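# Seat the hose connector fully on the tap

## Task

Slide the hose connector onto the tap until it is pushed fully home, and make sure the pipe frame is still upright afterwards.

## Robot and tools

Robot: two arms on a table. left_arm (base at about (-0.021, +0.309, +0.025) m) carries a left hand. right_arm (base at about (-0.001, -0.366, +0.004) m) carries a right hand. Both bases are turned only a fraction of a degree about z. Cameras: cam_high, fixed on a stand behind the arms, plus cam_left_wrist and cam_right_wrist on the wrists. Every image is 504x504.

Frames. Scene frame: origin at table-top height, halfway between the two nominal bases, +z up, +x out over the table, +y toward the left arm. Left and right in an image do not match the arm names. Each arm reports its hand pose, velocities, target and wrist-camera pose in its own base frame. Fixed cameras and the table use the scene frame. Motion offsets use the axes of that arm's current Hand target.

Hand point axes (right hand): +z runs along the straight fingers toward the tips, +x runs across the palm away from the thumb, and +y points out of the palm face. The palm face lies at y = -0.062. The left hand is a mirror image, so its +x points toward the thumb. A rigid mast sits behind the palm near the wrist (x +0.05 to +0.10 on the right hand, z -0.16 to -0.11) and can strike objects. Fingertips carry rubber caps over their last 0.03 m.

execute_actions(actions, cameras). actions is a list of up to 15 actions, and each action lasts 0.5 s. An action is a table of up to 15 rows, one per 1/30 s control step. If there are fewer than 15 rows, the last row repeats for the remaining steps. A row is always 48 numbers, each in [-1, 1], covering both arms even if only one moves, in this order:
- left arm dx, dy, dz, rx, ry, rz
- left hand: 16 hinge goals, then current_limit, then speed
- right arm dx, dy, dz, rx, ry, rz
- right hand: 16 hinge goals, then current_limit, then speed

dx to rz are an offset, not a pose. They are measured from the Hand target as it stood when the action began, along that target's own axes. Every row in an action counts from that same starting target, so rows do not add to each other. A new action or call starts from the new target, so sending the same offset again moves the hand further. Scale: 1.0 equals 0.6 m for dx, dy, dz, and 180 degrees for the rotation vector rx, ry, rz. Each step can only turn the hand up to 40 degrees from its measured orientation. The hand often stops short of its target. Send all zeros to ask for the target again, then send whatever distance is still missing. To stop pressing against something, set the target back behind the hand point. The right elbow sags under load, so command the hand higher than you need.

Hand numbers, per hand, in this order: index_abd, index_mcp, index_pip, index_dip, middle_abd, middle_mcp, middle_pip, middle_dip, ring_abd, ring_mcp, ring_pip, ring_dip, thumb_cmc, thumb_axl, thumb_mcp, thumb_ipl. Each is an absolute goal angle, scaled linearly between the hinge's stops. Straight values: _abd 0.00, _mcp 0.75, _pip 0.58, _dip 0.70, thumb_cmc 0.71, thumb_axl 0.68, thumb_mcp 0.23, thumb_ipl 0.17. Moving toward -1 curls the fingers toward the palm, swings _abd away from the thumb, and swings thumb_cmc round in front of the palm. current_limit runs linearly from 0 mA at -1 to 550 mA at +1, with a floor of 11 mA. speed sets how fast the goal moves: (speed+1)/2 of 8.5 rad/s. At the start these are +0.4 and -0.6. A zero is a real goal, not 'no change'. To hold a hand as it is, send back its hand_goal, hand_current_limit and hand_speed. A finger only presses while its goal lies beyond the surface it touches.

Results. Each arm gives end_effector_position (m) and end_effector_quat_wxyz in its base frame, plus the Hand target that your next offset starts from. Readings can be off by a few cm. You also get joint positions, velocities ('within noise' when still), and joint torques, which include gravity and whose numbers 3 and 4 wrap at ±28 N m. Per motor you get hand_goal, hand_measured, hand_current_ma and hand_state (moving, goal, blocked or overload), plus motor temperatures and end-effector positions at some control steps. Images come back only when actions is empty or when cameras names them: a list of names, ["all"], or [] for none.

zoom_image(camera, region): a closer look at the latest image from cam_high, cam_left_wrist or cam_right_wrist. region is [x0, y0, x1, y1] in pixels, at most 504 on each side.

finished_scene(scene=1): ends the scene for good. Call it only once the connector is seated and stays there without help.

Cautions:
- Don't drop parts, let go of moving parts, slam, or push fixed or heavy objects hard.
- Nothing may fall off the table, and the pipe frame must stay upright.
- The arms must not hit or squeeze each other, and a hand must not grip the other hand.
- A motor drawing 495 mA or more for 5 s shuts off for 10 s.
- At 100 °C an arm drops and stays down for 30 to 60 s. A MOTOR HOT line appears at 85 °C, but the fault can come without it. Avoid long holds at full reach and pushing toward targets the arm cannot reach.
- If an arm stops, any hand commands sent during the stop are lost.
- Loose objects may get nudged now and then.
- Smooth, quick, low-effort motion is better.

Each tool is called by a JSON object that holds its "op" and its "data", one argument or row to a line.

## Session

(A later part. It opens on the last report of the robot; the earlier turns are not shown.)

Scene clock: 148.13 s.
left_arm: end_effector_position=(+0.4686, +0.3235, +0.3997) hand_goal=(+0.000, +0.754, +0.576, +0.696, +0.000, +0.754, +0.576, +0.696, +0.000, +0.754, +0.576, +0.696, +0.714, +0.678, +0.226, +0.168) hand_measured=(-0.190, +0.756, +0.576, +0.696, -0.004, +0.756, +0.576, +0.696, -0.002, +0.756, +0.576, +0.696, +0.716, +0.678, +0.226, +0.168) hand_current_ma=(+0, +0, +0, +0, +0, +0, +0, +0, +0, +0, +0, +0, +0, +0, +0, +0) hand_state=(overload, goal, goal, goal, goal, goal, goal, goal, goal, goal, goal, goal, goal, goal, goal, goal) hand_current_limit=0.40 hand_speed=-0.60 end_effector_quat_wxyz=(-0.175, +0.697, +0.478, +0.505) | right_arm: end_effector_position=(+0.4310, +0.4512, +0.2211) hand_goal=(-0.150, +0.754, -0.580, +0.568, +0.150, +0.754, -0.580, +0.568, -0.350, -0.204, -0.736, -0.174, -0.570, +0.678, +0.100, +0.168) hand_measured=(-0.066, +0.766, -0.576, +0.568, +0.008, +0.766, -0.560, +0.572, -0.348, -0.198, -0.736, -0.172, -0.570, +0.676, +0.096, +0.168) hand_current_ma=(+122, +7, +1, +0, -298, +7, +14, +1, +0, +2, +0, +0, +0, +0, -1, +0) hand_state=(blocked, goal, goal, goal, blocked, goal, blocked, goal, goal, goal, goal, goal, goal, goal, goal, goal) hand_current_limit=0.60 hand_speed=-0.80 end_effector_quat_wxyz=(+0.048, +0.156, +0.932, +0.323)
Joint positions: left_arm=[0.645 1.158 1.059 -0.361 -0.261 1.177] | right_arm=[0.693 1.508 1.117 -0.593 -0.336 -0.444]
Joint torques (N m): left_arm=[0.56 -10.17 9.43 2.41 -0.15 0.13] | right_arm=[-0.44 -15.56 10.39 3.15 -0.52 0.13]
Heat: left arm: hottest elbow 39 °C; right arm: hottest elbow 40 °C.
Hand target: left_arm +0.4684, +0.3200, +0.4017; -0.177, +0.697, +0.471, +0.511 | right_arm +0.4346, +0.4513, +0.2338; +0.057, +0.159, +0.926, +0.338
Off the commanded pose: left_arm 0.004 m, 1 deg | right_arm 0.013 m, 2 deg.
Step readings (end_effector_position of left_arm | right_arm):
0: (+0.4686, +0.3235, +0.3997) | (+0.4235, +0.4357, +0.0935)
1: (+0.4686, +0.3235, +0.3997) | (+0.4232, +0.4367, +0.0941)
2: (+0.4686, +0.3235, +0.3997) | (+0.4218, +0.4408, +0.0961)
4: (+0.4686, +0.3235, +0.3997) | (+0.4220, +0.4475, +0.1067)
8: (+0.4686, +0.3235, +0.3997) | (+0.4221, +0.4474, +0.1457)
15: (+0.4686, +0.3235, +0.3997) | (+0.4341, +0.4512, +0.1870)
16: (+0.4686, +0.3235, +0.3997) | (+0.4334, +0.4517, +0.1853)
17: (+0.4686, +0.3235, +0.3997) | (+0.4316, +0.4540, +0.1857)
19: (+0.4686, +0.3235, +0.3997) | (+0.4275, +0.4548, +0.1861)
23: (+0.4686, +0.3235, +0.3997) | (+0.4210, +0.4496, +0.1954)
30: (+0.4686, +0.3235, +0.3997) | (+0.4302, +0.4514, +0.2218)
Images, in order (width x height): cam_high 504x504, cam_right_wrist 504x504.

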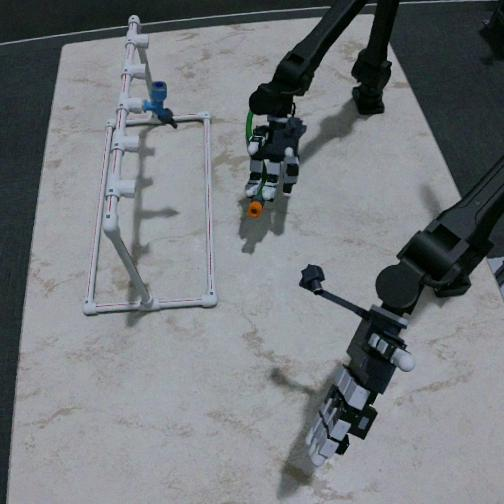

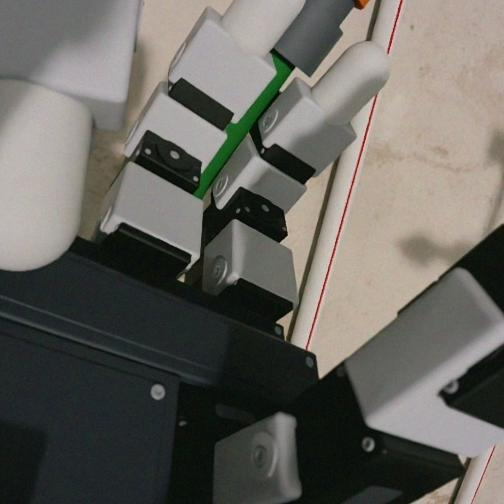

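{"op": "execute_actions", "data": {
  "actions": [
    [[0,0,0,0,0,0,0,0.754,0.576,0.696,0,0.754,0.576,0.696,0,0.754,0.576,0.696,0.714,0.678,0.226,0.168,0.4,-0.6,0,-0.059,0.0702,0.111,0,0,-0.1,0.753,-0.58,0.568,0.03,0.753,-0.58,0.568,-0.35,-0.205,-0.737,-0.174,-0.571,0.678,0.1,0.168,0.4,-0.9]],
    [[0,0,0,0,0,0,0,0.754,0.576,0.696,0,0.754,0.576,0.696,0,0.754,0.576,0.696,0.714,0.678,0.226,0.168,0.4,-0.6,0,-0.0314,0.0861,0.111,0,0,-0.1,0.753,-0.58,0.568,0.03,0.753,-0.58,0.568,-0.35,-0.205,-0.737,-0.174,-0.571,0.678,0.1,0.168,0.4,-0.9]],
    [[0,0,0,0,0,0,0,0.754,0.576,0.696,0,0.754,0.576,0.696,0,0.754,0.576,0.696,0.714,0.678,0.226,0.168,0.4,-0.6,0,0,0.06,0,0,0,-0.1,0.753,-0.58,0.568,0.03,0.753,-0.58,0.568,-0.35,-0.205,-0.737,-0.174,-0.571,0.678,0.1,0.168,0.4,-0.9]]
  ],
  "cameras": ["cam_high","cam_right_wrist"]
}}

{"op": "zoom_image", "data": {
  "camera": "cam_high",
  "region": [210, 150, 310, 250]
}}

Scene clock: 150.83 s.
left_arm: end_effector_position=(+0.4686, +0.3235, +0.3997) hand_goal=(+0.000, +0.754, +0.576, +0.696, +0.000, +0.754, +0.576, +0.696, +0.000, +0.754, +0.576, +0.696, +0.714, +0.678, +0.226, +0.168) hand_measured=(-0.190, +0.756, +0.576, +0.696, -0.004, +0.756, +0.576, +0.696, -0.002, +0.756, +0.576, +0.696, +0.716, +0.678, +0.226, +0.168) hand_current_ma=(+0, +0, +0, +0, +0, +0, +0, +0, +0, +0, +0, +0, +0, +0, +0, +0) hand_state=(overload, goal, goal, goal, goal, goal, goal, goal, goal, goal, goal, goal, goal, goal, goal, goal) hand_current_limit=0.40 hand_speed=-0.60 end_effector_quat_wxyz=(-0.175, +0.697, +0.478, +0.505) | right_arm: end_effector_position=(+0.4264, +0.4434, +0.0900) hand_goal=(-0.100, +0.754, -0.580, +0.568, +0.030, +0.754, -0.580, +0.568, -0.350, -0.204, -0.736, -0.174, -0.570, +0.678, +0.100, +0.168) hand_measured=(-0.056, +0.752, -0.584, +0.568, +0.000, +0.752, -0.578, +0.572, -0.348, -0.198, -0.736, -0.172, -0.570, +0.676, +0.096, +0.168) hand_current_ma=(+41, +0, -1, +0, -21, +0, +0, +1, +0, +2, +0, +0, +0, +0, -1, +0) hand_state=(blocked, goal, goal, goal, blocked, goal, goal, goal, goal, goal, goal, goal, goal, goal, goal, goal) hand_current_limit=0.40 hand_speed=-0.90 end_effector_quat_wxyz=(-0.005, +0.166, +0.986, -0.003)
Joint positions: left_arm=[0.645 1.158 1.059 -0.361 -0.261 1.177] | right_arm=[0.776 1.81 1.425 -1.196 -0.005 -0.461]
Joint torques (N m): left_arm=[0.62 -10.17 9.43 2.41 -0.15 0.12] | right_arm=[0.15 -15.91 10.99 1.4 0.04 0.09]
Heat: left arm: hottest elbow 39 °C; right arm: hottest elbow 40 °C.
Hand target: left_arm +0.4684, +0.3200, +0.4017; -0.177, +0.697, +0.471, +0.511 | right_arm +0.4344, +0.4516, +0.0876; -0.001, +0.169, +0.986, +0.001
Off the commanded pose: left_arm 0.004 m, 1 deg | right_arm 0.012 m, 1 deg.
Step readings (end_effector_position of left_arm | right_arm):
0: (+0.4686, +0.3235, +0.3997) | (+0.4310, +0.4512, +0.2210)
1: (+0.4686, +0.3235, +0.3997) | (+0.4316, +0.4506, +0.2205)
2: (+0.4686, +0.3235, +0.3997) | (+0.4331, +0.4471, +0.2168)
4: (+0.4686, +0.3235, +0.3997) | (+0.4314, +0.4386, +0.2035)
8: (+0.4686, +0.3235, +0.3997) | (+0.4249, +0.4324, +0.1746)
15: (+0.4686, +0.3235, +0.3997) | (+0.4223, +0.4336, +0.1531)
16: (+0.4686, +0.3235, +0.3997) | (+0.4222, +0.4331, +0.1529)
17: (+0.4686, +0.3235, +0.3997) | (+0.4229, +0.4311, +0.1517)
19: (+0.4686, +0.3235, +0.3997) | (+0.4251, +0.4305, +0.1473)
23: (+0.4686, +0.3235, +0.3997) | (+0.4299, +0.4379, +0.1310)
30: (+0.4686, +0.3235, +0.3997) | (+0.4197, +0.4374, +0.1033)
31: (+0.4686, +0.3235, +0.3997) | (+0.4192, +0.4372, +0.1028)
32: (+0.4686, +0.3235, +0.3997) | (+0.4193, +0.4371, +0.1026)
34: (+0.4686, +0.3235, +0.3997) | (+0.4208, +0.4382, +0.1020)
38: (+0.4686, +0.3235, +0.3997) | (+0.4247, +0.4418, +0.0963)
45: (+0.4686, +0.3235, +0.3997) | (+0.4263, +0.4434, +0.0900)
Images, in order (width x height): cam_high 504x504, cam_right_wrist 504x504.

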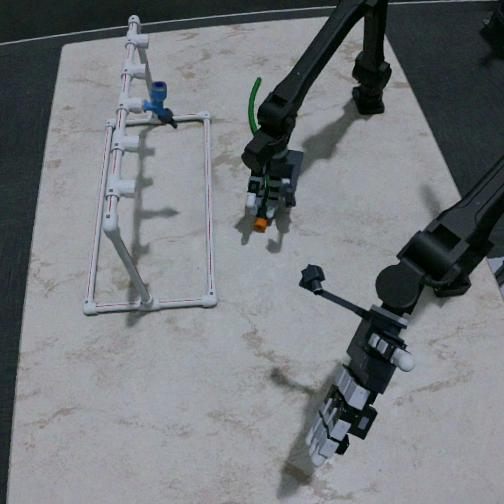

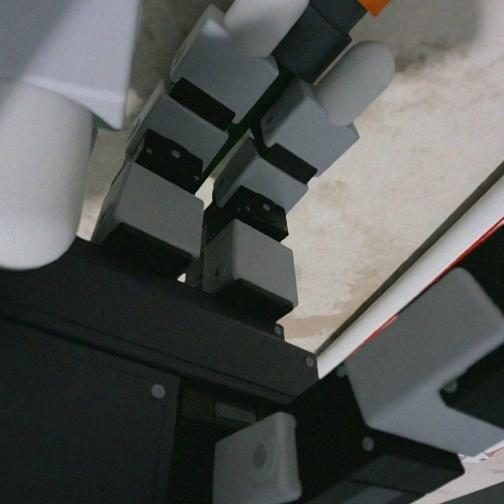

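Scaled by 5.040 from the camera's 504x504 image, which has a finer 720x720 frame.

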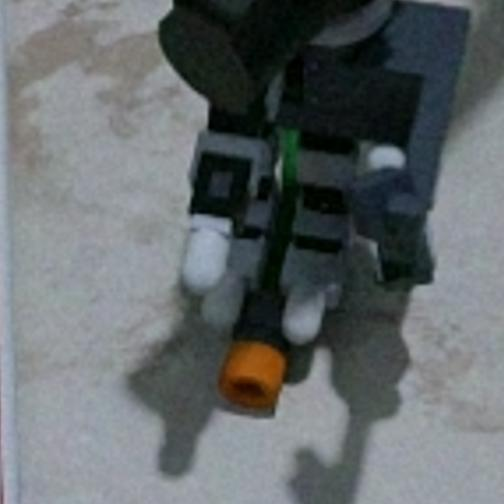

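{"op": "execute_actions", "data": {
  "actions": [
    [[0,0,0,0,0,0,0,0.754,0.576,0.696,0,0.754,0.576,0.696,0,0.754,0.576,0.696,0.714,0.678,0.226,0.168,0.4,-0.6,0,0,0,0,0,0,0.3,0.753,-0.58,0.568,-0.3,0.753,-0.58,0.568,-0.35,-0.205,-0.737,-0.174,-0.571,0.678,0.1,0.168,0.3,-0.75]],
    [[0,0,0,0,0,0,0,0.754,0.576,0.696,0,0.754,0.576,0.696,0,0.754,0.576,0.696,0.714,0.678,0.226,0.168,0.4,-0.6,0,-0.06,0,0,0,0,0.3,0.753,-0.58,0.568,-0.3,0.753,-0.58,0.568,-0.35,-0.205,-0.737,-0.174,-0.571,0.678,0.1,0.168,0.3,-0.75]]
  ],
  "cameras": ["cam_high","cam_right_wrist"]
}}

{"op": "zoom_image", "data": {
  "camera": "cam_high",
  "region": [210, 150, 310, 250]
}}

Scene clock: 165.80 s.
left_arm: end_effector_position=(+0.4686, +0.3235, +0.3997) hand_goal=(+0.000, +0.754, +0.576, +0.696, +0.000, +0.754, +0.576, +0.696, +0.000, +0.754, +0.576, +0.696, +0.714, +0.678, +0.226, +0.168) hand_measured=(-0.190, +0.756, +0.576, +0.696, -0.004, +0.756, +0.576, +0.696, -0.002, +0.756, +0.576, +0.696, +0.716, +0.678, +0.226, +0.168) hand_current_ma=(+0, +0, +0, +0, +0, +0, +0, +0, +0, +0, +0, +0, +0, +0, +0, +0) hand_state=(overload, goal, goal, goal, goal, goal, goal, goal, goal, goal, goal, goal, goal, goal, goal, goal) hand_current_limit=0.40 hand_speed=-0.60 end_effector_quat_wxyz=(-0.175, +0.697, +0.478, +0.505) | right_arm: end_effector_position=(+0.4193, +0.4179, +0.0781) hand_goal=(+0.300, +0.754, -0.580, +0.568, -0.300, +0.754, -0.580, +0.568, -0.350, -0.204, -0.736, -0.174, -0.570, +0.678, +0.100, +0.168) hand_measured=(+0.298, +0.752, -0.580, +0.568, -0.296, +0.752, -0.580, +0.572, -0.348, -0.198, -0.736, -0.172, -0.570, +0.676, +0.096, +0.168) hand_current_ma=(+0, +0, +0, +0, +1, +0, +0, +1, +0, +2, +0, +0, +0, +0, -1, +0) hand_state=(goal, goal, goal, goal, goal, goal, goal, goal, goal, goal, goal, goal, goal, goal, goal, goal) hand_current_limit=0.30 hand_speed=-0.75 end_effector_quat_wxyz=(-0.009, +0.173, +0.985, -0.009)
Joint positions: left_arm=[0.645 1.158 1.059 -0.361 -0.261 1.177] | right_arm=[0.753 1.775 1.343 -1.165 -0.004 -0.469]
Joint torques (N m): left_arm=[0.56 -10.11 9.44 2.4 -0.14 0.12] | right_arm=[-0.38 -18.84 8.55 1.32 0.01 -0.1]
Heat: left arm: hottest elbow 40 °C; right arm: hottest elbow 41 °C.
Hand target: left_arm +0.4684, +0.3200, +0.4017; -0.177, +0.697, +0.471, +0.511 | right_arm +0.4223, +0.4177, +0.0876; -0.001, +0.169, +0.986, +0.001
Off the commanded pose: left_arm 0.004 m, 1 deg | right_arm 0.010 m, 2 deg.
Step readings (end_effector_position of left_arm | right_arm):
0: (+0.4686, +0.3235, +0.3997) | (+0.4264, +0.4434, +0.0900)
1: (+0.4686, +0.3235, +0.3997) | (+0.4264, +0.4434, +0.0900)
2: (+0.4686, +0.3235, +0.3997) | (+0.4264, +0.4434, +0.0900)
4: (+0.4686, +0.3235, +0.3997) | (+0.4264, +0.4434, +0.0900)
8: (+0.4686, +0.3235, +0.3997) | (+0.4264, +0.4434, +0.0900)
15: (+0.4686, +0.3235, +0.3997) | (+0.4264, +0.4434, +0.0900)
16: (+0.4686, +0.3235, +0.3997) | (+0.4264, +0.4435, +0.0900)
17: (+0.4686, +0.3235, +0.3997) | (+0.4265, +0.4435, +0.0894)
19: (+0.4686, +0.3235, +0.3997) | (+0.4266, +0.4394, +0.0861)
23: (+0.4686, +0.3235, +0.3997) | (+0.4178, +0.4251, +0.0762)
30: (+0.4686, +0.3235, +0.3997) | (+0.4185, +0.4193, +0.0787)
Images, in order (width x height): cam_high 504x504, cam_right_wrist 504x504.

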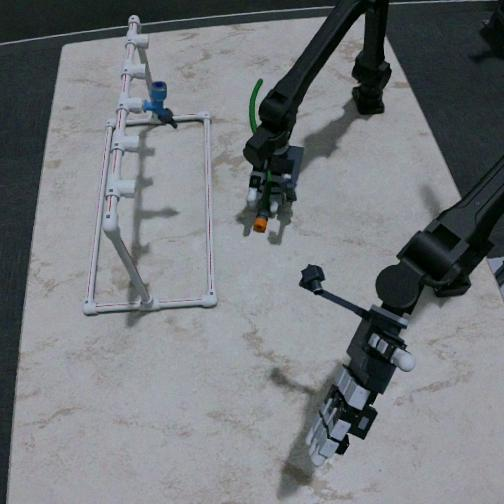

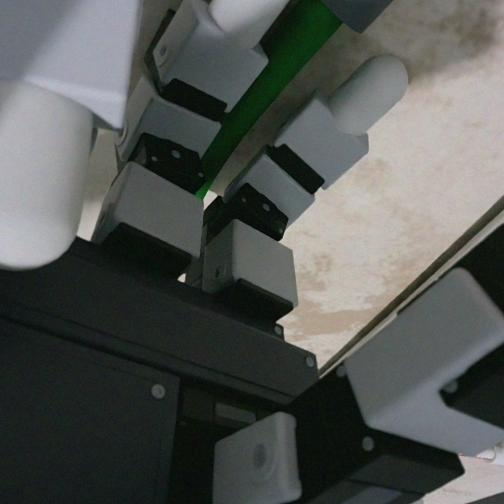

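Scaled by 5.040 from the camera's 504x504 image, which has a finer 720x720 frame.

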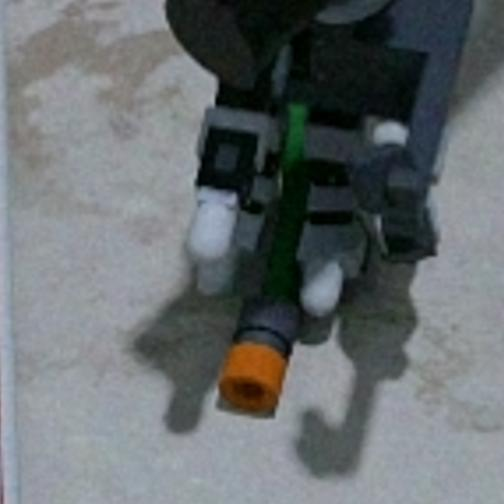

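{"op": "execute_actions", "data": {
  "actions": [
    [[0,0,0,0,0,0,0,0.754,0.576,0.696,0,0.754,0.576,0.696,0,0.754,0.576,0.696,0.714,0.678,0.226,0.168,0.4,-0.6,0.012,-0.018,0.012,0,0,0,0.3,0.753,-0.6,0.568,-0.3,0.753,-0.6,0.568,-0.35,-0.205,-0.737,-0.174,-0.571,0.678,0.1,0.168,0.3,-0.75]]
  ],
  "cameras": ["cam_high","cam_right_wrist"]
}}

{"op": "zoom_image", "data": {
  "camera": "cam_high",
  "region": [210, 150, 310, 250]
}}

Scene clock: 167.30 s.
left_arm: end_effector_position=(+0.4686, +0.3235, +0.3997) hand_goal=(+0.000, +0.754, +0.576, +0.696, +0.000, +0.754, +0.576, +0.696, +0.000, +0.754, +0.576, +0.696, +0.714, +0.678, +0.226, +0.168) hand_measured=(-0.190, +0.756, +0.576, +0.696, -0.004, +0.756, +0.576, +0.696, -0.002, +0.756, +0.576, +0.696, +0.716, +0.678, +0.226, +0.168) hand_current_ma=(+0, +0, +0, +0, +0, +0, +0, +0, +0, +0, +0, +0, +0, +0, +0, +0) hand_state=(overload, goal, goal, goal, goal, goal, goal, goal, goal, goal, goal, goal, goal, goal, goal, goal) hand_current_limit=0.40 hand_speed=-0.60 end_effector_quat_wxyz=(-0.175, +0.697, +0.478, +0.505) | right_arm: end_effector_position=(+0.4117, +0.4108, +0.0761) hand_goal=(+0.300, +0.754, -0.600, +0.568, -0.300, +0.754, -0.600, +0.568, -0.350, -0.204, -0.736, -0.174, -0.570, +0.678, +0.100, +0.168) hand_measured=(+0.300, +0.746, -0.604, +0.568, -0.296, +0.752, -0.594, +0.572, -0.348, -0.198, -0.736, -0.172, -0.570, +0.676, +0.096, +0.168) hand_current_ma=(+0, -3, -1, +0, +1, +0, +2, +1, +0, +2, +0, +0, +0, +0, -1, +0) hand_state=(goal, goal, goal, goal, goal, goal, goal, goal, goal, goal, goal, goal, goal, goal, goal, goal) hand_current_limit=0.30 hand_speed=-0.75 end_effector_quat_wxyz=(-0.006, +0.173, +0.985, -0.005)
Joint positions: left_arm=[0.645 1.158 1.059 -0.361 -0.261 1.177] | right_arm=[0.753 1.747 1.296 -1.134 -0.003 -0.47]
Joint torques (N m): left_arm=[0.56 -10.17 9.43 2.41 -0.15 0.12] | right_arm=[-0.15 -17.9 8.1 1.4 -0.01 -0.1]
Heat: left arm: hottest elbow 40 °C; right arm: hottest elbow 41 °C.
Hand target: left_arm +0.4684, +0.3200, +0.4017; -0.177, +0.697, +0.471, +0.511 | right_arm +0.4120, +0.4100, +0.0804; -0.001, +0.169, +0.986, +0.001
Off the commanded pose: left_arm 0.004 m, 1 deg | right_arm 0.004 m, 1 deg.
Step readings (end_effector_position of left_arm | right_arm):
0: (+0.4686, +0.3235, +0.3997) | (+0.4192, +0.4180, +0.0781)
1: (+0.4686, +0.3235, +0.3997) | (+0.4192, +0.4179, +0.0778)
2: (+0.4686, +0.3235, +0.3997) | (+0.4190, +0.4177, +0.0775)
4: (+0.4686, +0.3235, +0.3997) | (+0.4171, +0.4159, +0.0763)
8: (+0.4686, +0.3235, +0.3997) | (+0.4124, +0.4115, +0.0761)
15: (+0.4686, +0.3235, +0.3997) | (+0.4117, +0.4108, +0.0762)
Images, in order (width x height): cam_high 504x504, cam_right_wrist 504x504.

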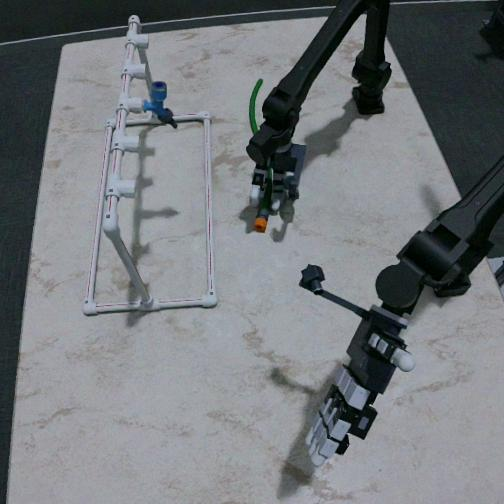

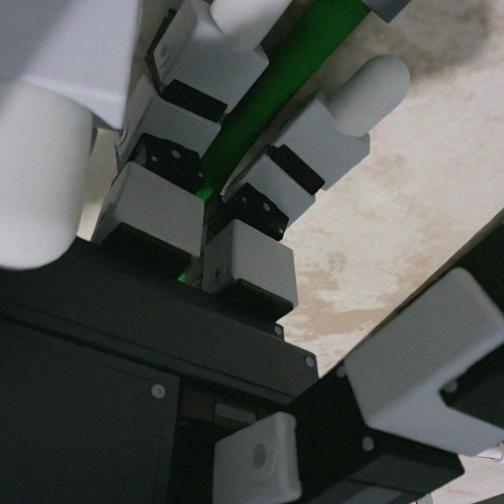

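Scaled by 5.040 from the camera's 504x504 image, which has a finer 720x720 frame.

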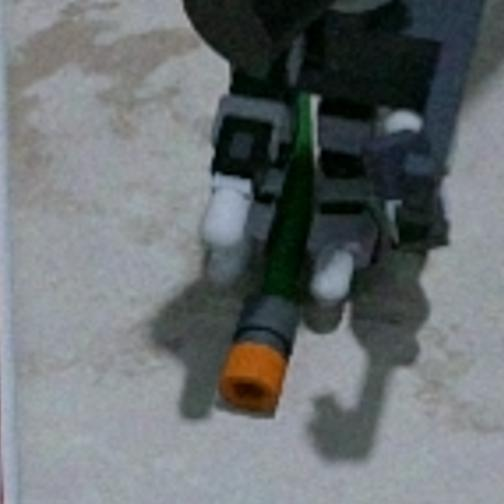

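{"op": "execute_actions", "data": {
  "actions": [
    [[0,0,0,0,0,0,0,0.754,0.576,0.696,0,0.754,0.576,0.696,0,0.754,0.576,0.696,0.714,0.678,0.226,0.168,0.4,-0.6,0,0,0,0,0,0,0.0,0.753,-0.62,0.568,0.0,0.753,-0.62,0.568,-0.2,-0.205,-0.737,-0.174,-0.571,0.678,0.1,0.168,0.1,-0.8]],
    [[0,0,0,0,0,0,0,0.754,0.576,0.696,0,0.754,0.576,0.696,0,0.754,0.576,0.696,0.714,0.678,0.226,0.168,0.4,-0.6,0,0,0,0,0,0,-0.25,0.753,-0.62,0.568,0.25,0.753,-0.62,0.568,-0.2,-0.205,-0.737,-0.174,-0.571,0.678,0.1,0.168,0.1,-0.8]]
  ],
  "cameras": ["cam_high","cam_right_wrist"]
}}

{"op": "zoom_image", "data": {
  "camera": "cam_right_wrist",
  "region": [100, 0, 440, 300]
}}

{"op": "zoom_image", "data": {
  "camera": "cam_high",
  "region": [210, 150, 310, 250]
}}

Scene clock: 168.93 s.
left_arm: end_effector_position=(+0.4686, +0.3235, +0.3997) hand_goal=(+0.000, +0.754, +0.576, +0.696, +0.000, +0.754, +0.576, +0.696, +0.000, +0.754, +0.576, +0.696, +0.714, +0.678, +0.226, +0.168) hand_measured=(-0.190, +0.756, +0.576, +0.696, -0.004, +0.756, +0.576, +0.696, -0.002, +0.756, +0.576, +0.696, +0.716, +0.678, +0.226, +0.168) hand_current_ma=(+0, +0, +0, +0, +0, +0, +0, +0, +0, +0, +0, +0, +0, +0, +0, +0) hand_state=(overload, goal, goal, goal, goal, goal, goal, goal, goal, goal, goal, goal, goal, goal, goal, goal) hand_current_limit=0.40 hand_speed=-0.60 end_effector_quat_wxyz=(-0.175, +0.697, +0.478, +0.505) | right_arm: end_effector_position=(+0.4108, +0.4099, +0.0747) hand_goal=(-0.250, +0.754, -0.620, +0.568, +0.250, +0.754, -0.620, +0.568, -0.200, -0.204, -0.736, -0.174, -0.570, +0.678, +0.100, +0.168) hand_measured=(+0.024, +0.758, -0.618, +0.568, -0.050, +0.748, -0.612, +0.570, -0.202, -0.198, -0.736, -0.172, -0.570, +0.676, +0.096, +0.168) hand_current_ma=(+302, +1, +0, +0, -302, -2, +2, +1, +0, +2, +0, +0, +0, +0, -1, +0) hand_state=(blocked, goal, goal, goal, blocked, goal, goal, goal, goal, goal, goal, goal, goal, goal, goal, goal) hand_current_limit=0.10 hand_speed=-0.80 end_effector_quat_wxyz=(-0.006, +0.173, +0.985, -0.006)
Joint positions: left_arm=[0.645 1.158 1.059 -0.361 -0.261 1.177] | right_arm=[0.753 1.747 1.293 -1.133 -0.003 -0.47]
Joint torques (N m): left_arm=[0.56 -10.17 9.43 2.41 -0.15 0.12] | right_arm=[-0.21 -17.9 8.34 1.36 -0.04 -0.09]
Heat: left arm: hottest elbow 40 °C; right arm: hottest elbow 41 °C.
Hand target: left_arm +0.4684, +0.3200, +0.4017; -0.177, +0.697, +0.471, +0.511 | right_arm +0.4119, +0.4099, +0.0803; -0.001, +0.169, +0.986, +0.001
Off the commanded pose: left_arm 0.004 m, 1 deg | right_arm 0.006 m, 1 deg.
Step readings (end_effector_position of left_arm | right_arm):
0: (+0.4686, +0.3235, +0.3997) | (+0.4117, +0.4108, +0.0761)
1: (+0.4686, +0.3235, +0.3997) | (+0.4117, +0.4108, +0.0761)
2: (+0.4686, +0.3235, +0.3997) | (+0.4117, +0.4108, +0.0761)
4: (+0.4686, +0.3235, +0.3997) | (+0.4113, +0.4105, +0.0756)
8: (+0.4686, +0.3235, +0.3997) | (+0.4111, +0.4102, +0.0752)
15: (+0.4686, +0.3235, +0.3997) | (+0.4108, +0.4099, +0.0747)
16: (+0.4686, +0.3235, +0.3997) | (+0.4108, +0.4099, +0.0747)
17: (+0.4686, +0.3235, +0.3997) | (+0.4108, +0.4099, +0.0747)
19: (+0.4686, +0.3235, +0.3997) | (+0.4108, +0.4099, +0.0747)
23: (+0.4686, +0.3235, +0.3997) | (+0.4108, +0.4099, +0.0747)
30: (+0.4686, +0.3235, +0.3997) | (+0.4108, +0.4099, +0.0747)
Images, in order (width x height): cam_high 504x504, cam_right_wrist 504x504.

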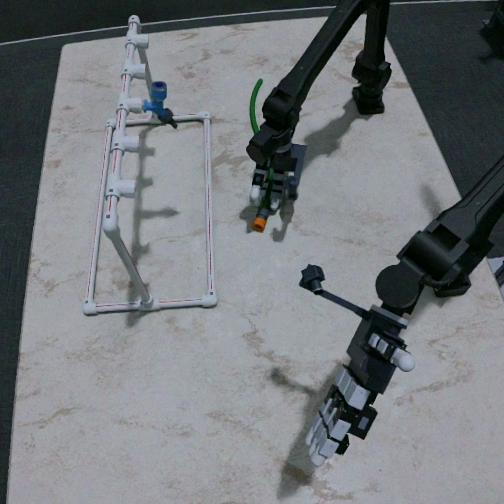

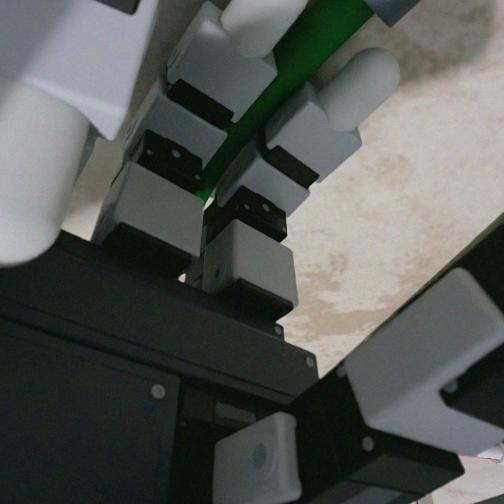

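Scaled by 1.482 from the camera's 504x504 image, which has a finer 720x720 frame.

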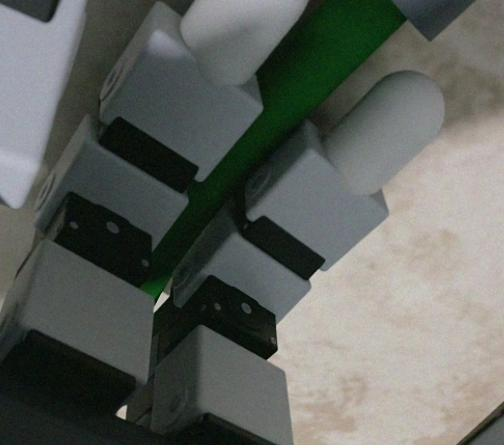

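Scaled by 5.040 from the camera's 504x504 image, which has a finer 720x720 frame.

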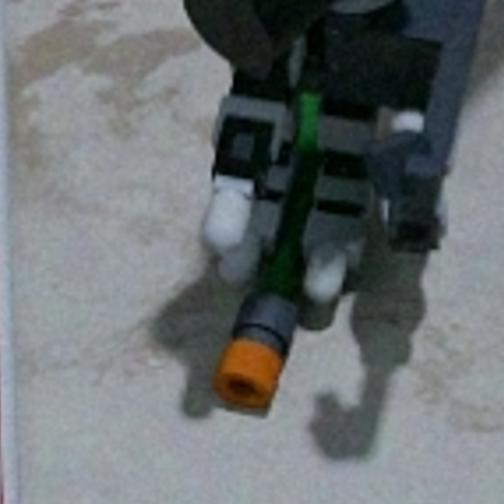

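{"op": "execute_actions", "data": {
  "actions": [
    [[0,0,0,0,0,0,0,0.754,0.576,0.696,0,0.754,0.576,0.696,0,0.754,0.576,0.696,0.714,0.678,0.226,0.168,0.4,-0.6,0,0,-0.05,0,0,0,-0.25,0.753,-0.62,0.568,0.25,0.753,-0.62,0.568,-0.2,-0.205,-0.737,-0.174,-0.571,0.678,0.1,0.168,0.45,-0.8]],
    [[0,0,0,0,0,0,0,0.754,0.576,0.696,0,0.754,0.576,0.696,0,0.754,0.576,0.696,0.714,0.678,0.226,0.168,0.4,-0.6,0,0,-0.0917,-0.111,0,0,-0.25,0.753,-0.62,0.568,0.25,0.753,-0.62,0.568,-0.2,-0.205,-0.737,-0.174,-0.571,0.678,0.1,0.168,0.45,-0.8]]
  ],
  "cameras": ["cam_high","cam_right_wrist"]
}}

{"op": "zoom_image", "data": {
  "camera": "cam_high",
  "region": [210, 130, 310, 230]
}}

Scene clock: 172.07 s.
left_arm: end_effector_position=(+0.4686, +0.3235, +0.3997) hand_goal=(+0.000, +0.754, +0.576, +0.696, +0.000, +0.754, +0.576, +0.696, +0.000, +0.754, +0.576, +0.696, +0.714, +0.678, +0.226, +0.168) hand_measured=(-0.190, +0.756, +0.576, +0.696, -0.004, +0.756, +0.576, +0.696, -0.002, +0.756, +0.576, +0.696, +0.716, +0.678, +0.226, +0.168) hand_current_ma=(+0, +0, +0, +0, +0, +0, +0, +0, +0, +0, +0, +0, +0, +0, +0, +0) hand_state=(overload, goal, goal, goal, goal, goal, goal, goal, goal, goal, goal, goal, goal, goal, goal, goal) hand_current_limit=0.40 hand_speed=-0.60 end_effector_quat_wxyz=(-0.175, +0.697, +0.478, +0.505) | right_arm: end_effector_position=(+0.4088, +0.4061, +0.1641) hand_goal=(-0.250, +0.754, -0.620, +0.568, +0.250, +0.754, -0.620, +0.568, -0.200, -0.204, -0.736, -0.174, -0.570, +0.678, +0.100, +0.168) hand_measured=(+0.014, +0.766, -0.606, +0.572, -0.050, +0.758, -0.608, +0.572, -0.202, -0.198, -0.736, -0.172, -0.570, +0.676, +0.096, +0.168) hand_current_ma=(+399, +7, +7, +1, -399, +1, +5, +1, +0, +2, +0, +0, +0, +0, -1, +0) hand_state=(blocked, goal, goal, goal, blocked, goal, goal, goal, goal, goal, goal, goal, goal, goal, goal, goal) hand_current_limit=0.45 hand_speed=-0.80 end_effector_quat_wxyz=(+0.023, +0.172, +0.971, +0.165)
Joint positions: left_arm=[0.645 1.158 1.059 -0.361 -0.261 1.177] | right_arm=[0.695 1.516 1.138 -0.907 -0.175 -0.499]
Joint torques (N m): left_arm=[0.5 -10.17 9.43 2.41 -0.15 0.12] | right_arm=[-0.21 -13.04 9.98 2.45 -0.36 -0.1]
Heat: left arm: hottest elbow 40 °C; right arm: hottest elbow 40 °C.
Hand target: left_arm +0.4684, +0.3200, +0.4017; -0.177, +0.697, +0.471, +0.511 | right_arm +0.4120, +0.4096, +0.1653; +0.029, +0.167, +0.970, +0.172
Off the commanded pose: left_arm 0.004 m, 1 deg | right_arm 0.005 m, 1 deg.
Step readings (end_effector_position of left_arm | right_arm):
0: (+0.4686, +0.3235, +0.3997) | (+0.4108, +0.4099, +0.0747)
1: (+0.4686, +0.3235, +0.3997) | (+0.4108, +0.4099, +0.0747)
2: (+0.4686, +0.3235, +0.3997) | (+0.4108, +0.4098, +0.0749)
4: (+0.4686, +0.3235, +0.3997) | (+0.4089, +0.4081, +0.0755)
8: (+0.4686, +0.3235, +0.3997) | (+0.4045, +0.4041, +0.0798)
15: (+0.4686, +0.3235, +0.3997) | (+0.4028, +0.4025, +0.0852)
16: (+0.4686, +0.3235, +0.3997) | (+0.4024, +0.4031, +0.0857)
17: (+0.4686, +0.3235, +0.3997) | (+0.4013, +0.4063, +0.0877)
19: (+0.4686, +0.3235, +0.3997) | (+0.3995, +0.4110, +0.0977)
23: (+0.4686, +0.3235, +0.3997) | (+0.4005, +0.4062, +0.1367)
30: (+0.4686, +0.3235, +0.3997) | (+0.4131, +0.4087, +0.1720)
Images, in order (width x height): cam_high 504x504, cam_right_wrist 504x504.

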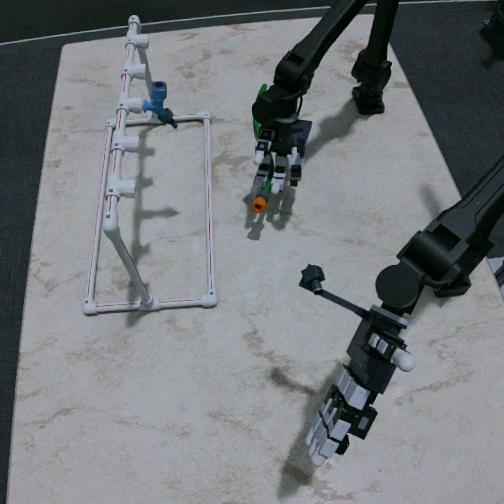

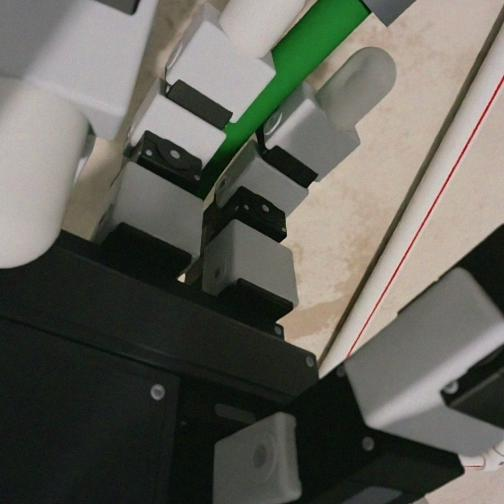

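Scaled by 5.040 from the camera's 504x504 image, which has a finer 720x720 frame.

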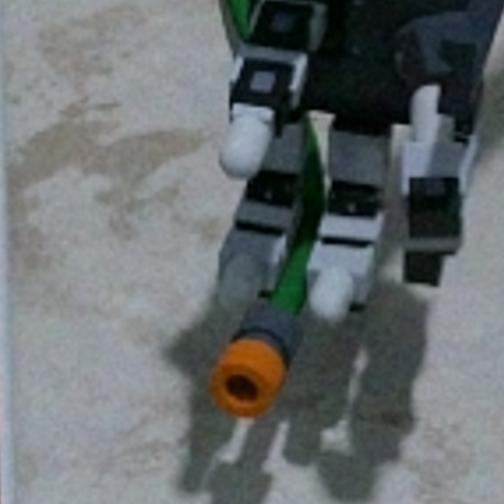

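{"op": "execute_actions", "data": {
  "actions": [
    [[0,0,0,0,0,0,0,0.754,0.576,0.696,0,0.754,0.576,0.696,0,0.754,0.576,0.696,0.714,0.678,0.226,0.168,0.4,-0.6,0,0.0285,-0.0783,-0.111,0,0,-0.25,0.753,-0.62,0.568,0.25,0.753,-0.62,0.568,-0.2,-0.205,-0.737,-0.174,-0.571,0.678,0.1,0.168,0.45,-0.8]],
    [[0,0,0,0,0,0,0,0.754,0.576,0.696,0,0.754,0.576,0.696,0,0.754,0.576,0.696,0.714,0.678,0.226,0.168,0.4,-0.6,0,0.0536,-0.0638,-0.111,0,0,-0.25,0.753,-0.62,0.568,0.25,0.753,-0.62,0.568,-0.2,-0.205,-0.737,-0.174,-0.571,0.678,0.1,0.168,0.45,-0.8]]
  ],
  "cameras": ["cam_high","cam_right_wrist"]
}}

{"op": "zoom_image", "data": {
  "camera": "cam_high",
  "region": [200, 90, 320, 210]
}}

Scene clock: 174.30 s.
left_arm: end_effector_position=(+0.4686, +0.3235, +0.3997) hand_goal=(+0.000, +0.754, +0.576, +0.696, +0.000, +0.754, +0.576, +0.696, +0.000, +0.754, +0.576, +0.696, +0.714, +0.678, +0.226, +0.168) hand_measured=(-0.190, +0.756, +0.576, +0.696, -0.004, +0.756, +0.576, +0.696, -0.002, +0.756, +0.576, +0.696, +0.716, +0.678, +0.226, +0.168) hand_current_ma=(+0, +0, +0, +0, +0, +0, +0, +0, +0, +0, +0, +0, +0, +0, +0, +0) hand_state=(overload, goal, goal, goal, goal, goal, goal, goal, goal, goal, goal, goal, goal, goal, goal, goal) hand_current_limit=0.40 hand_speed=-0.60 end_effector_quat_wxyz=(-0.175, +0.697, +0.478, +0.505) | right_arm: end_effector_position=(+0.4095, +0.4089, +0.2563) hand_goal=(-0.250, +0.754, -0.620, +0.568, +0.250, +0.754, -0.620, +0.568, -0.200, -0.204, -0.736, -0.174, -0.570, +0.678, +0.100, +0.168) hand_measured=(+0.004, +0.784, -0.596, +0.580, -0.050, +0.774, -0.598, +0.574, -0.202, -0.198, -0.736, -0.172, -0.570, +0.676, +0.096, +0.168) hand_current_ma=(+399, +30, +19, +6, -399, +14, +17, +2, +0, +2, +0, +0, +0, +0, -1, +0) hand_state=(blocked, blocked, blocked, goal, blocked, goal, blocked, goal, goal, goal, goal, goal, goal, goal, goal, goal) hand_current_limit=0.45 hand_speed=-0.80 end_effector_quat_wxyz=(+0.076, +0.146, +0.861, +0.481)
Joint positions: left_arm=[0.645 1.158 1.059 -0.361 -0.261 1.177] | right_arm=[0.625 1.373 0.837 -0.113 -0.519 -0.349]
Joint torques (N m): left_arm=[0.62 -10.17 9.43 2.41 -0.15 0.12] | right_arm=[-0.03 -12.04 10.18 3.84 -0.39 0.21]
Heat: left arm: hottest elbow 40 °C; right arm: hottest elbow 40 °C.
Hand target: left_arm +0.4684, +0.3200, +0.4017; -0.177, +0.697, +0.471, +0.511 | right_arm +0.4121, +0.4095, +0.2655; +0.084, +0.147, +0.853, +0.494
Off the commanded pose: left_arm 0.004 m, 1 deg | right_arm 0.009 m, 2 deg.
Step readings (end_effector_position of left_arm | right_arm):
0: (+0.4686, +0.3235, +0.3997) | (+0.4088, +0.4061, +0.1641)
1: (+0.4686, +0.3235, +0.3997) | (+0.4083, +0.4069, +0.1641)
2: (+0.4686, +0.3235, +0.3997) | (+0.4067, +0.4109, +0.1661)
4: (+0.4686, +0.3235, +0.3997) | (+0.4047, +0.4131, +0.1710)
8: (+0.4686, +0.3235, +0.3997) | (+0.3999, +0.4076, +0.1857)
15: (+0.4686, +0.3235, +0.3997) | (+0.4081, +0.4087, +0.2048)
16: (+0.4686, +0.3235, +0.3997) | (+0.4080, +0.4095, +0.2056)
17: (+0.4686, +0.3235, +0.3997) | (+0.4063, +0.4116, +0.2092)
19: (+0.4686, +0.3235, +0.3997) | (+0.4028, +0.4129, +0.2178)
23: (+0.4686, +0.3235, +0.3997) | (+0.3996, +0.4101, +0.2367)
30: (+0.4686, +0.3235, +0.3997) | (+0.4070, +0.4101, +0.2547)
Images, in order (width x height): cam_high 504x504, cam_right_wrist 504x504.

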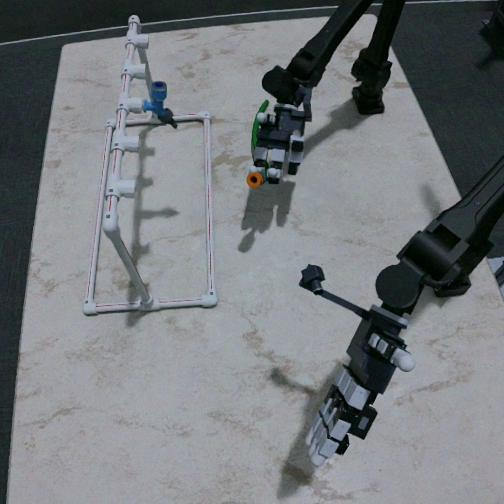

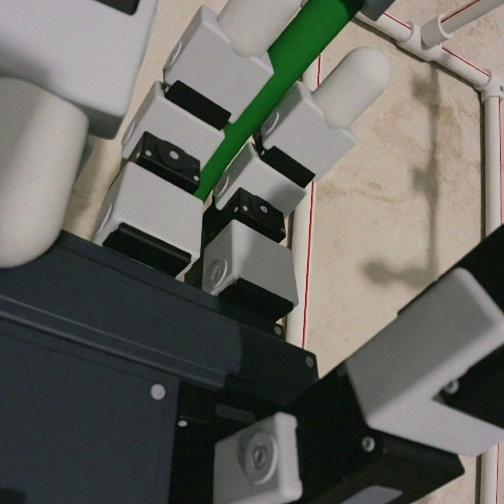

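Scaled by 4.200 from the camera's 504x504 image, which has a finer 720x720 frame.

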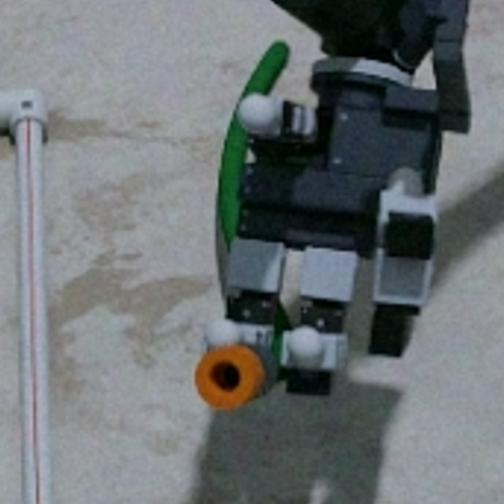

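{"op": "execute_actions", "data": {
  "actions": [
    [[0,0,0,0,0,0,0,0.754,0.576,0.696,0,0.754,0.576,0.696,0,0.754,0.576,0.696,0.714,0.678,0.226,0.168,0.4,-0.6,-0.0577,-0.0272,-0.0168,-0.0023,-0.0852,0.047,-0.25,0.753,-0.62,0.568,0.25,0.753,-0.62,0.568,-0.2,-0.205,-0.737,-0.174,-0.571,0.678,0.1,0.168,0.45,-0.8]],
    [[0,0,0,0,0,0,0,0.754,0.576,0.696,0,0.754,0.576,0.696,0,0.754,0.576,0.696,0.714,0.678,0.226,0.168,0.4,-0.6,-0.0633,-0.018,-0.0007,-0.0023,-0.0852,0.047,-0.25,0.753,-0.62,0.568,0.25,0.753,-0.62,0.568,-0.2,-0.205,-0.737,-0.174,-0.571,0.678,0.1,0.168,0.45,-0.8]]
  ],
  "cameras": ["cam_high","cam_right_wrist"]
}}

{"op": "zoom_image", "data": {
  "camera": "cam_high",
  "region": [130, 60, 320, 220]
}}

Scene clock: 178.10 s.
left_arm: end_effector_position=(+0.4686, +0.3235, +0.3997) hand_goal=(+0.000, +0.754, +0.576, +0.696, +0.000, +0.754, +0.576, +0.696, +0.000, +0.754, +0.576, +0.696, +0.714, +0.678, +0.226, +0.168) hand_measured=(-0.190, +0.756, +0.576, +0.696, -0.004, +0.756, +0.576, +0.696, -0.002, +0.756, +0.576, +0.696, +0.716, +0.678, +0.226, +0.168) hand_current_ma=(+0, +0, +0, +0, +0, +0, +0, +0, +0, +0, +0, +0, +0, +0, +0, +0) hand_state=(overload, goal, goal, goal, goal, goal, goal, goal, goal, goal, goal, goal, goal, goal, goal, goal) hand_current_limit=0.40 hand_speed=-0.60 end_effector_quat_wxyz=(-0.175, +0.697, +0.478, +0.505) | right_arm: end_effector_position=(+0.4630, +0.3503, +0.2456) hand_goal=(-0.250, +0.754, -0.620, +0.568, +0.250, +0.754, -0.620, +0.568, -0.200, -0.204, -0.736, -0.174, -0.570, +0.678, +0.100, +0.168) hand_measured=(+0.002, +0.784, -0.592, +0.580, -0.050, +0.774, -0.598, +0.574, -0.202, -0.198, -0.736, -0.172, -0.570, +0.676, +0.096, +0.168) hand_current_ma=(+399, +30, +24, +6, -399, +14, +17, +2, +0, +2, +0, +0, +0, +0, -1, +0) hand_state=(blocked, blocked, blocked, goal, blocked, goal, blocked, goal, goal, goal, goal, goal, goal, goal, goal, goal) hand_current_limit=0.45 hand_speed=-0.80 end_effector_quat_wxyz=(+0.239, +0.384, +0.777, +0.438)
Joint positions: left_arm=[0.645 1.158 1.059 -0.361 -0.261 1.177] | right_arm=[0.716 1.369 0.757 0.084 0.09 0.012]
Joint torques (N m): left_arm=[0.56 -10.17 9.43 2.41 -0.15 0.12] | right_arm=[0.67 -9.82 10.59 3.95 0.23 0.38]
Heat: left arm: hottest elbow 40 °C; right arm: hottest elbow 40 °C.
Hand target: left_arm +0.4684, +0.3200, +0.4017; -0.177, +0.697, +0.471, +0.511 | right_arm +0.4661, +0.3545, +0.2471; +0.234, +0.394, +0.767, +0.450
Off the commanded pose: left_arm 0.004 m, 1 deg | right_arm 0.006 m, 2 deg.
Step readings (end_effector_position of left_arm | right_arm):
0: (+0.4686, +0.3235, +0.3997) | (+0.4095, +0.4089, +0.2563)
1: (+0.4686, +0.3235, +0.3997) | (+0.4113, +0.4079, +0.2555)
2: (+0.4686, +0.3235, +0.3997) | (+0.4174, +0.4039, +0.2542)
4: (+0.4686, +0.3235, +0.3997) | (+0.4278, +0.3959, +0.2508)
8: (+0.4686, +0.3235, +0.3997) | (+0.4363, +0.3826, +0.2421)
15: (+0.4686, +0.3235, +0.3997) | (+0.4390, +0.3803, +0.2415)
16: (+0.4686, +0.3235, +0.3997) | (+0.4406, +0.3788, +0.2414)
17: (+0.4686, +0.3235, +0.3997) | (+0.4459, +0.3737, +0.2416)
19: (+0.4686, +0.3235, +0.3997) | (+0.4534, +0.3650, +0.2432)
23: (+0.4686, +0.3235, +0.3997) | (+0.4601, +0.3550, +0.2469)
30: (+0.4686, +0.3235, +0.3997) | (+0.4622, +0.3511, +0.2481)
Images, in order (width x height): cam_high 504x504, cam_right_wrist 504x504.

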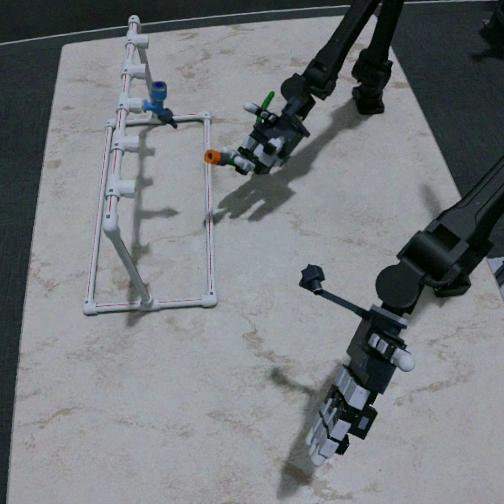

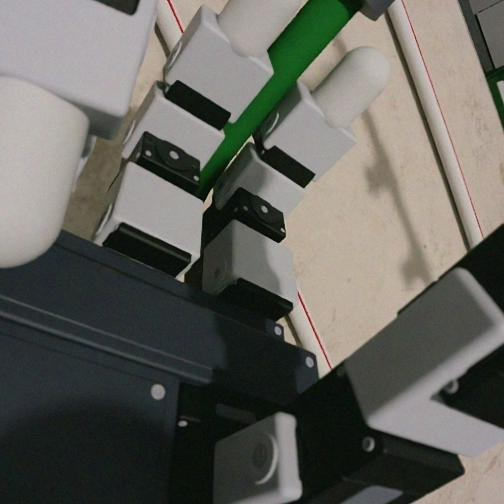

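Scaled by 2.653 from the camera's 504x504 image, which has a finer 720x720 frame.

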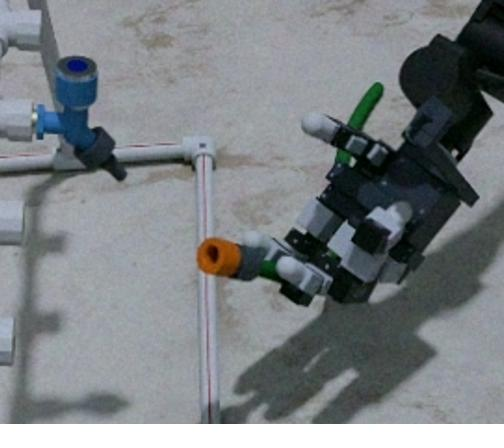

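{"op": "execute_actions", "data": {
  "actions": [
    [[0,0,0,0,0,0,0,0.754,0.576,0.696,0,0.754,0.576,0.696,0,0.754,0.576,0.696,0.714,0.678,0.226,0.168,0.4,-0.6,-0.0632,-0.0087,0.0163,-0.0023,-0.0852,0.047,-0.25,0.753,-0.62,0.568,0.25,0.753,-0.62,0.568,-0.2,-0.205,-0.737,-0.174,-0.571,0.678,0.1,0.168,0.45,-0.8]],
    [[0,0,0,0,0,0,0,0.754,0.576,0.696,0,0.754,0.576,0.696,0,0.754,0.576,0.696,0.714,0.678,0.226,0.168,0.4,-0.6,-0.0573,0,0.0323,-0.0023,-0.0852,0.047,-0.25,0.753,-0.62,0.568,0.25,0.753,-0.62,0.568,-0.2,-0.205,-0.737,-0.174,-0.571,0.678,0.1,0.168,0.45,-0.8]]
  ],
  "cameras": ["cam_high","cam_right_wrist"]
}}

{"op": "zoom_image", "data": {
  "camera": "cam_high",
  "region": [120, 60, 290, 190]
}}

Scene clock: 181.63 s.
left_arm: end_effector_position=(+0.4686, +0.3235, +0.3997) hand_goal=(+0.000, +0.754, +0.576, +0.696, +0.000, +0.754, +0.576, +0.696, +0.000, +0.754, +0.576, +0.696, +0.714, +0.678, +0.226, +0.168) hand_measured=(-0.190, +0.756, +0.576, +0.696, -0.004, +0.756, +0.576, +0.696, -0.002, +0.756, +0.576, +0.696, +0.716, +0.678, +0.226, +0.168) hand_current_ma=(+0, +0, +0, +0, +0, +0, +0, +0, +0, +0, +0, +0, +0, +0, +0, +0) hand_state=(overload, goal, goal, goal, goal, goal, goal, goal, goal, goal, goal, goal, goal, goal, goal, goal) hand_current_limit=0.40 hand_speed=-0.60 end_effector_quat_wxyz=(-0.175, +0.697, +0.478, +0.505) | right_arm: end_effector_position=(+0.5092, +0.2877, +0.2117) hand_goal=(-0.250, +0.754, -0.620, +0.568, +0.250, +0.754, -0.620, +0.568, -0.200, -0.204, -0.736, -0.174, -0.570, +0.678, +0.100, +0.168) hand_measured=(+0.000, +0.784, -0.590, +0.580, -0.050, +0.774, -0.598, +0.574, -0.202, -0.198, -0.736, -0.172, -0.570, +0.676, +0.096, +0.168) hand_current_ma=(+399, +29, +28, +6, -399, +14, +17, +2, +0, +2, +0, +0, +0, +0, -1, +0) hand_state=(blocked, blocked, blocked, goal, blocked, goal, blocked, goal, goal, goal, goal, goal, goal, goal, goal, goal) hand_current_limit=0.45 hand_speed=-0.80 end_effector_quat_wxyz=(+0.371, +0.589, +0.631, +0.343)
Joint positions: left_arm=[0.645 1.158 1.059 -0.361 -0.261 1.177] | right_arm=[0.77 1.56 0.872 0.022 0.655 0.374]
Joint torques (N m): left_arm=[0.56 -10.17 9.42 2.43 -0.15 0.12] | right_arm=[0.09 -12.45 13.82 2.11 0.74 0.53]
Heat: left arm: hottest elbow 40 °C; right arm: hottest elbow 40 °C.
Hand target: left_arm +0.4684, +0.3200, +0.4017; -0.177, +0.697, +0.471, +0.511 | right_arm +0.5198, +0.2998, +0.2288; +0.363, +0.604, +0.609, +0.365
Off the commanded pose: left_arm 0.004 m, 1 deg | right_arm 0.023 m, 4 deg.
Step readings (end_effector_position of left_arm | right_arm):
0: (+0.4686, +0.3235, +0.3997) | (+0.4630, +0.3503, +0.2456)
1: (+0.4686, +0.3235, +0.3997) | (+0.4642, +0.3484, +0.2457)
2: (+0.4686, +0.3235, +0.3997) | (+0.4665, +0.3437, +0.2461)
4: (+0.4686, +0.3235, +0.3997) | (+0.4723, +0.3314, +0.2452)
8: (+0.4686, +0.3235, +0.3997) | (+0.4778, +0.3205, +0.2282)
15: (+0.4686, +0.3235, +0.3997) | (+0.4803, +0.3159, +0.2116)
16: (+0.4686, +0.3235, +0.3997) | (+0.4810, +0.3139, +0.2130)
17: (+0.4686, +0.3235, +0.3997) | (+0.4833, +0.3073, +0.2151)
19: (+0.4686, +0.3235, +0.3997) | (+0.4886, +0.2984, +0.2205)
23: (+0.4686, +0.3235, +0.3997) | (+0.5028, +0.2932, +0.2195)
30: (+0.4686, +0.3235, +0.3997) | (+0.5086, +0.2897, +0.2112)
Images, in order (width x height): cam_high 504x504, cam_right_wrist 504x504.

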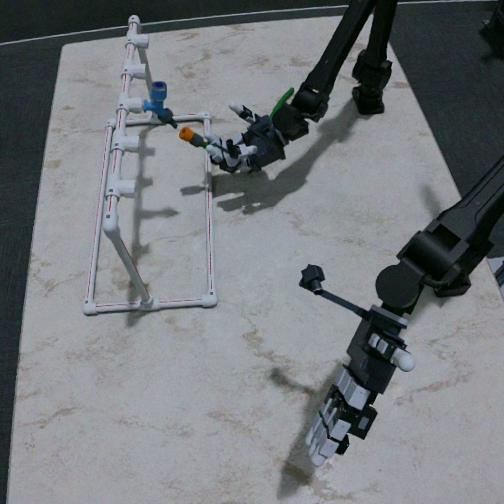

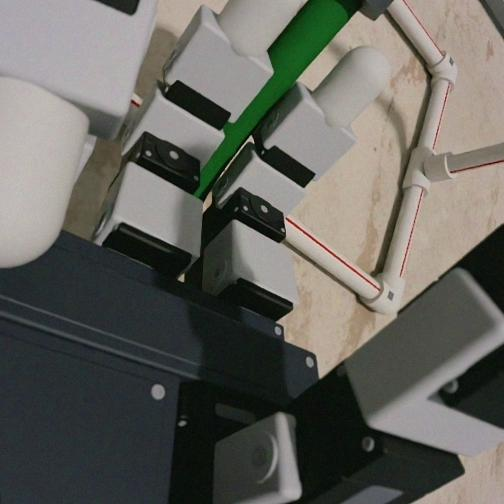

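Scaled by 2.965 from the camera's 504x504 image, which has a finer 720x720 frame.

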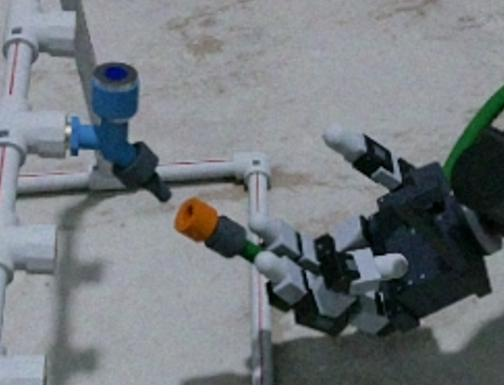

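{"op": "execute_actions", "data": {
  "actions": [
    [[-0.0535,0.0625,-0.0938,-0.0034,-0.0806,-0.1486,0,0.754,0.576,0.696,0,0.754,0.576,0.696,0,0.754,0.576,0.696,0.714,0.678,0.226,0.168,0.4,-0.6,0,0,0,0,0,0,-0.25,0.753,-0.62,0.568,0.25,0.753,-0.62,0.568,-0.2,-0.205,-0.737,-0.174,-0.571,0.678,0.1,0.168,0.45,-0.8]],
    [[-0.0968,0.0275,-0.074,-0.0034,-0.0806,-0.1486,0,0.754,0.576,0.696,0,0.754,0.576,0.696,0,0.754,0.576,0.696,0.714,0.678,0.226,0.168,0.4,-0.6,0,0,0,0,0,0,-0.25,0.753,-0.62,0.568,0.25,0.753,-0.62,0.568,-0.2,-0.205,-0.737,-0.174,-0.571,0.678,0.1,0.168,0.45,-0.8]],
    [[-0.1138,-0.0222,-0.0465,-0.0034,-0.0806,-0.1486,0,0.754,0.576,0.696,0,0.754,0.576,0.696,0,0.754,0.576,0.696,0.714,0.678,0.226,0.168,0.4,-0.6,0,0,0,0,0,0,-0.25,0.753,-0.62,0.568,0.25,0.753,-0.62,0.568,-0.2,-0.205,-0.737,-0.174,-0.571,0.678,0.1,0.168,0.45,-0.8]]
  ],
  "cameras": ["cam_high", "cam_left_wrist"]
}}

Scene clock: 187.37 s.
left_arm: end_effector_position=(+0.4592, +0.0973, +0.3856) hand_goal=(+0.000, +0.754, +0.576, +0.696, +0.000, +0.754, +0.576, +0.696, +0.000, +0.754, +0.576, +0.696, +0.714, +0.678, +0.226, +0.168) hand_measured=(-0.186, +0.758, +0.576, +0.696, -0.002, +0.758, +0.576, +0.696, +0.000, +0.758, +0.576, +0.696, +0.718, +0.678, +0.224, +0.168) hand_current_ma=(+0, +0, +0, +0, +0, +0, +0, +0, +0, +0, +0, +0, +0, +0, +0, +0) hand_state=(overload, goal, goal, goal, goal, goal, goal, goal, goal, goal, goal, goal, goal, goal, goal, goal) hand_current_limit=0.40 hand_speed=-0.60 end_effector_quat_wxyz=(+0.345, +0.381, +0.828, +0.226) | right_arm: end_effector_position=(+0.5096, +0.2876, +0.2120) hand_goal=(-0.250, +0.754, -0.620, +0.568, +0.250, +0.754, -0.620, +0.568, -0.200, -0.204, -0.736, -0.174, -0.570, +0.678, +0.100, +0.168) hand_measured=(+0.000, +0.784, -0.590, +0.580, -0.050, +0.774, -0.598, +0.574, -0.202, -0.198, -0.736, -0.172, -0.570, +0.676, +0.096, +0.168) hand_current_ma=(+399, +29, +28, +6, -399, +14, +17, +2, +0, +2, +0, +0, +0, +0, -1, +0) hand_state=(blocked, blocked, blocked, goal, blocked, goal, blocked, goal, goal, goal, goal, goal, goal, goal, goal, goal) hand_current_limit=0.45 hand_speed=-0.80 end_effector_quat_wxyz=(+0.370, +0.591, +0.630, +0.342)
Joint positions: left_arm=[0.029 0.97 1.03 -0.784 -0.09 -0.638] | right_arm=[0.77 1.56 0.875 0.015 0.656 0.379]
Joint torques (N m): left_arm=[0.21 -5.66 13.57 2.32 -0.34 -0.01] | right_arm=[0.67 -12.34 13.81 2.13 0.75 0.5]
Heat: left arm: hottest elbow 40 °C; right arm: hottest elbow 41 °C.
Hand target: left_arm +0.4670, +0.0956, +0.4137; +0.368, +0.368, +0.820, +0.237 | right_arm +0.5198, +0.2998, +0.2289; +0.363, +0.604, +0.609, +0.365
Off the commanded pose: left_arm 0.029 m, 3 deg | right_arm 0.023 m, 4 deg.
Step readings (end_effector_position of left_arm | right_arm):
0: (+0.4686, +0.3235, +0.3997) | (+0.5092, +0.2877, +0.2117)
1: (+0.4689, +0.3230, +0.3995) | (+0.5092, +0.2877, +0.2117)
2: (+0.4689, +0.3204, +0.3992) | (+0.5092, +0.2877, +0.2116)
4: (+0.4688, +0.3044, +0.3944) | (+0.5093, +0.2877, +0.2117)
8: (+0.4735, +0.2566, +0.3906) | (+0.5096, +0.2878, +0.2121)
15: (+0.4688, +0.2422, +0.3919) | (+0.5096, +0.2877, +0.2121)
16: (+0.4680, +0.2422, +0.3905) | (+0.5096, +0.2877, +0.2121)
17: (+0.4674, +0.2401, +0.3894) | (+0.5096, +0.2877, +0.2121)
19: (+0.4699, +0.2212, +0.3867) | (+0.5096, +0.2877, +0.2120)
23: (+0.4756, +0.1727, +0.3905) | (+0.5096, +0.2877, +0.2120)
30: (+0.4671, +0.1659, +0.3916) | (+0.5096, +0.2876, +0.2120)
31: (+0.4664, +0.1657, +0.3905) | (+0.5096, +0.2876, +0.2120)
32: (+0.4663, +0.1635, +0.3893) | (+0.5096, +0.2876, +0.2120)
34: (+0.4705, +0.1422, +0.3864) | (+0.5096, +0.2876, +0.2120)
38: (+0.4742, +0.0933, +0.3874) | (+0.5096, +0.2876, +0.2120)
45: (+0.4643, +0.0927, +0.3890) | (+0.5096, +0.2876, +0.2120)
Images, in order (width x height): cam_high 504x504, cam_left_wrist 504x504.

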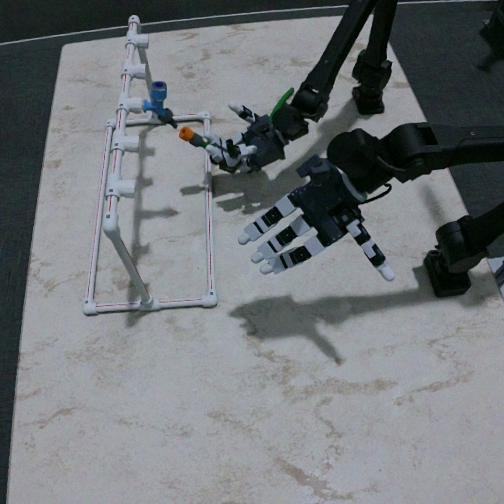

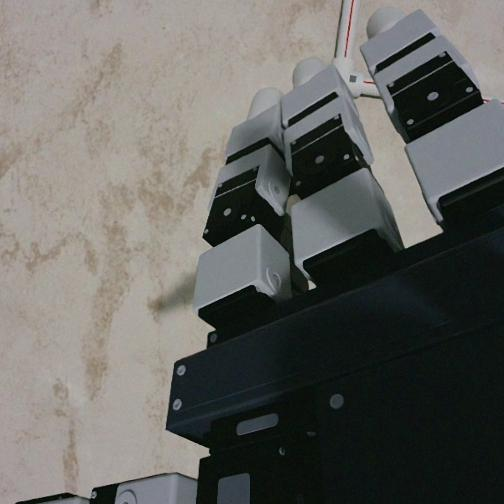

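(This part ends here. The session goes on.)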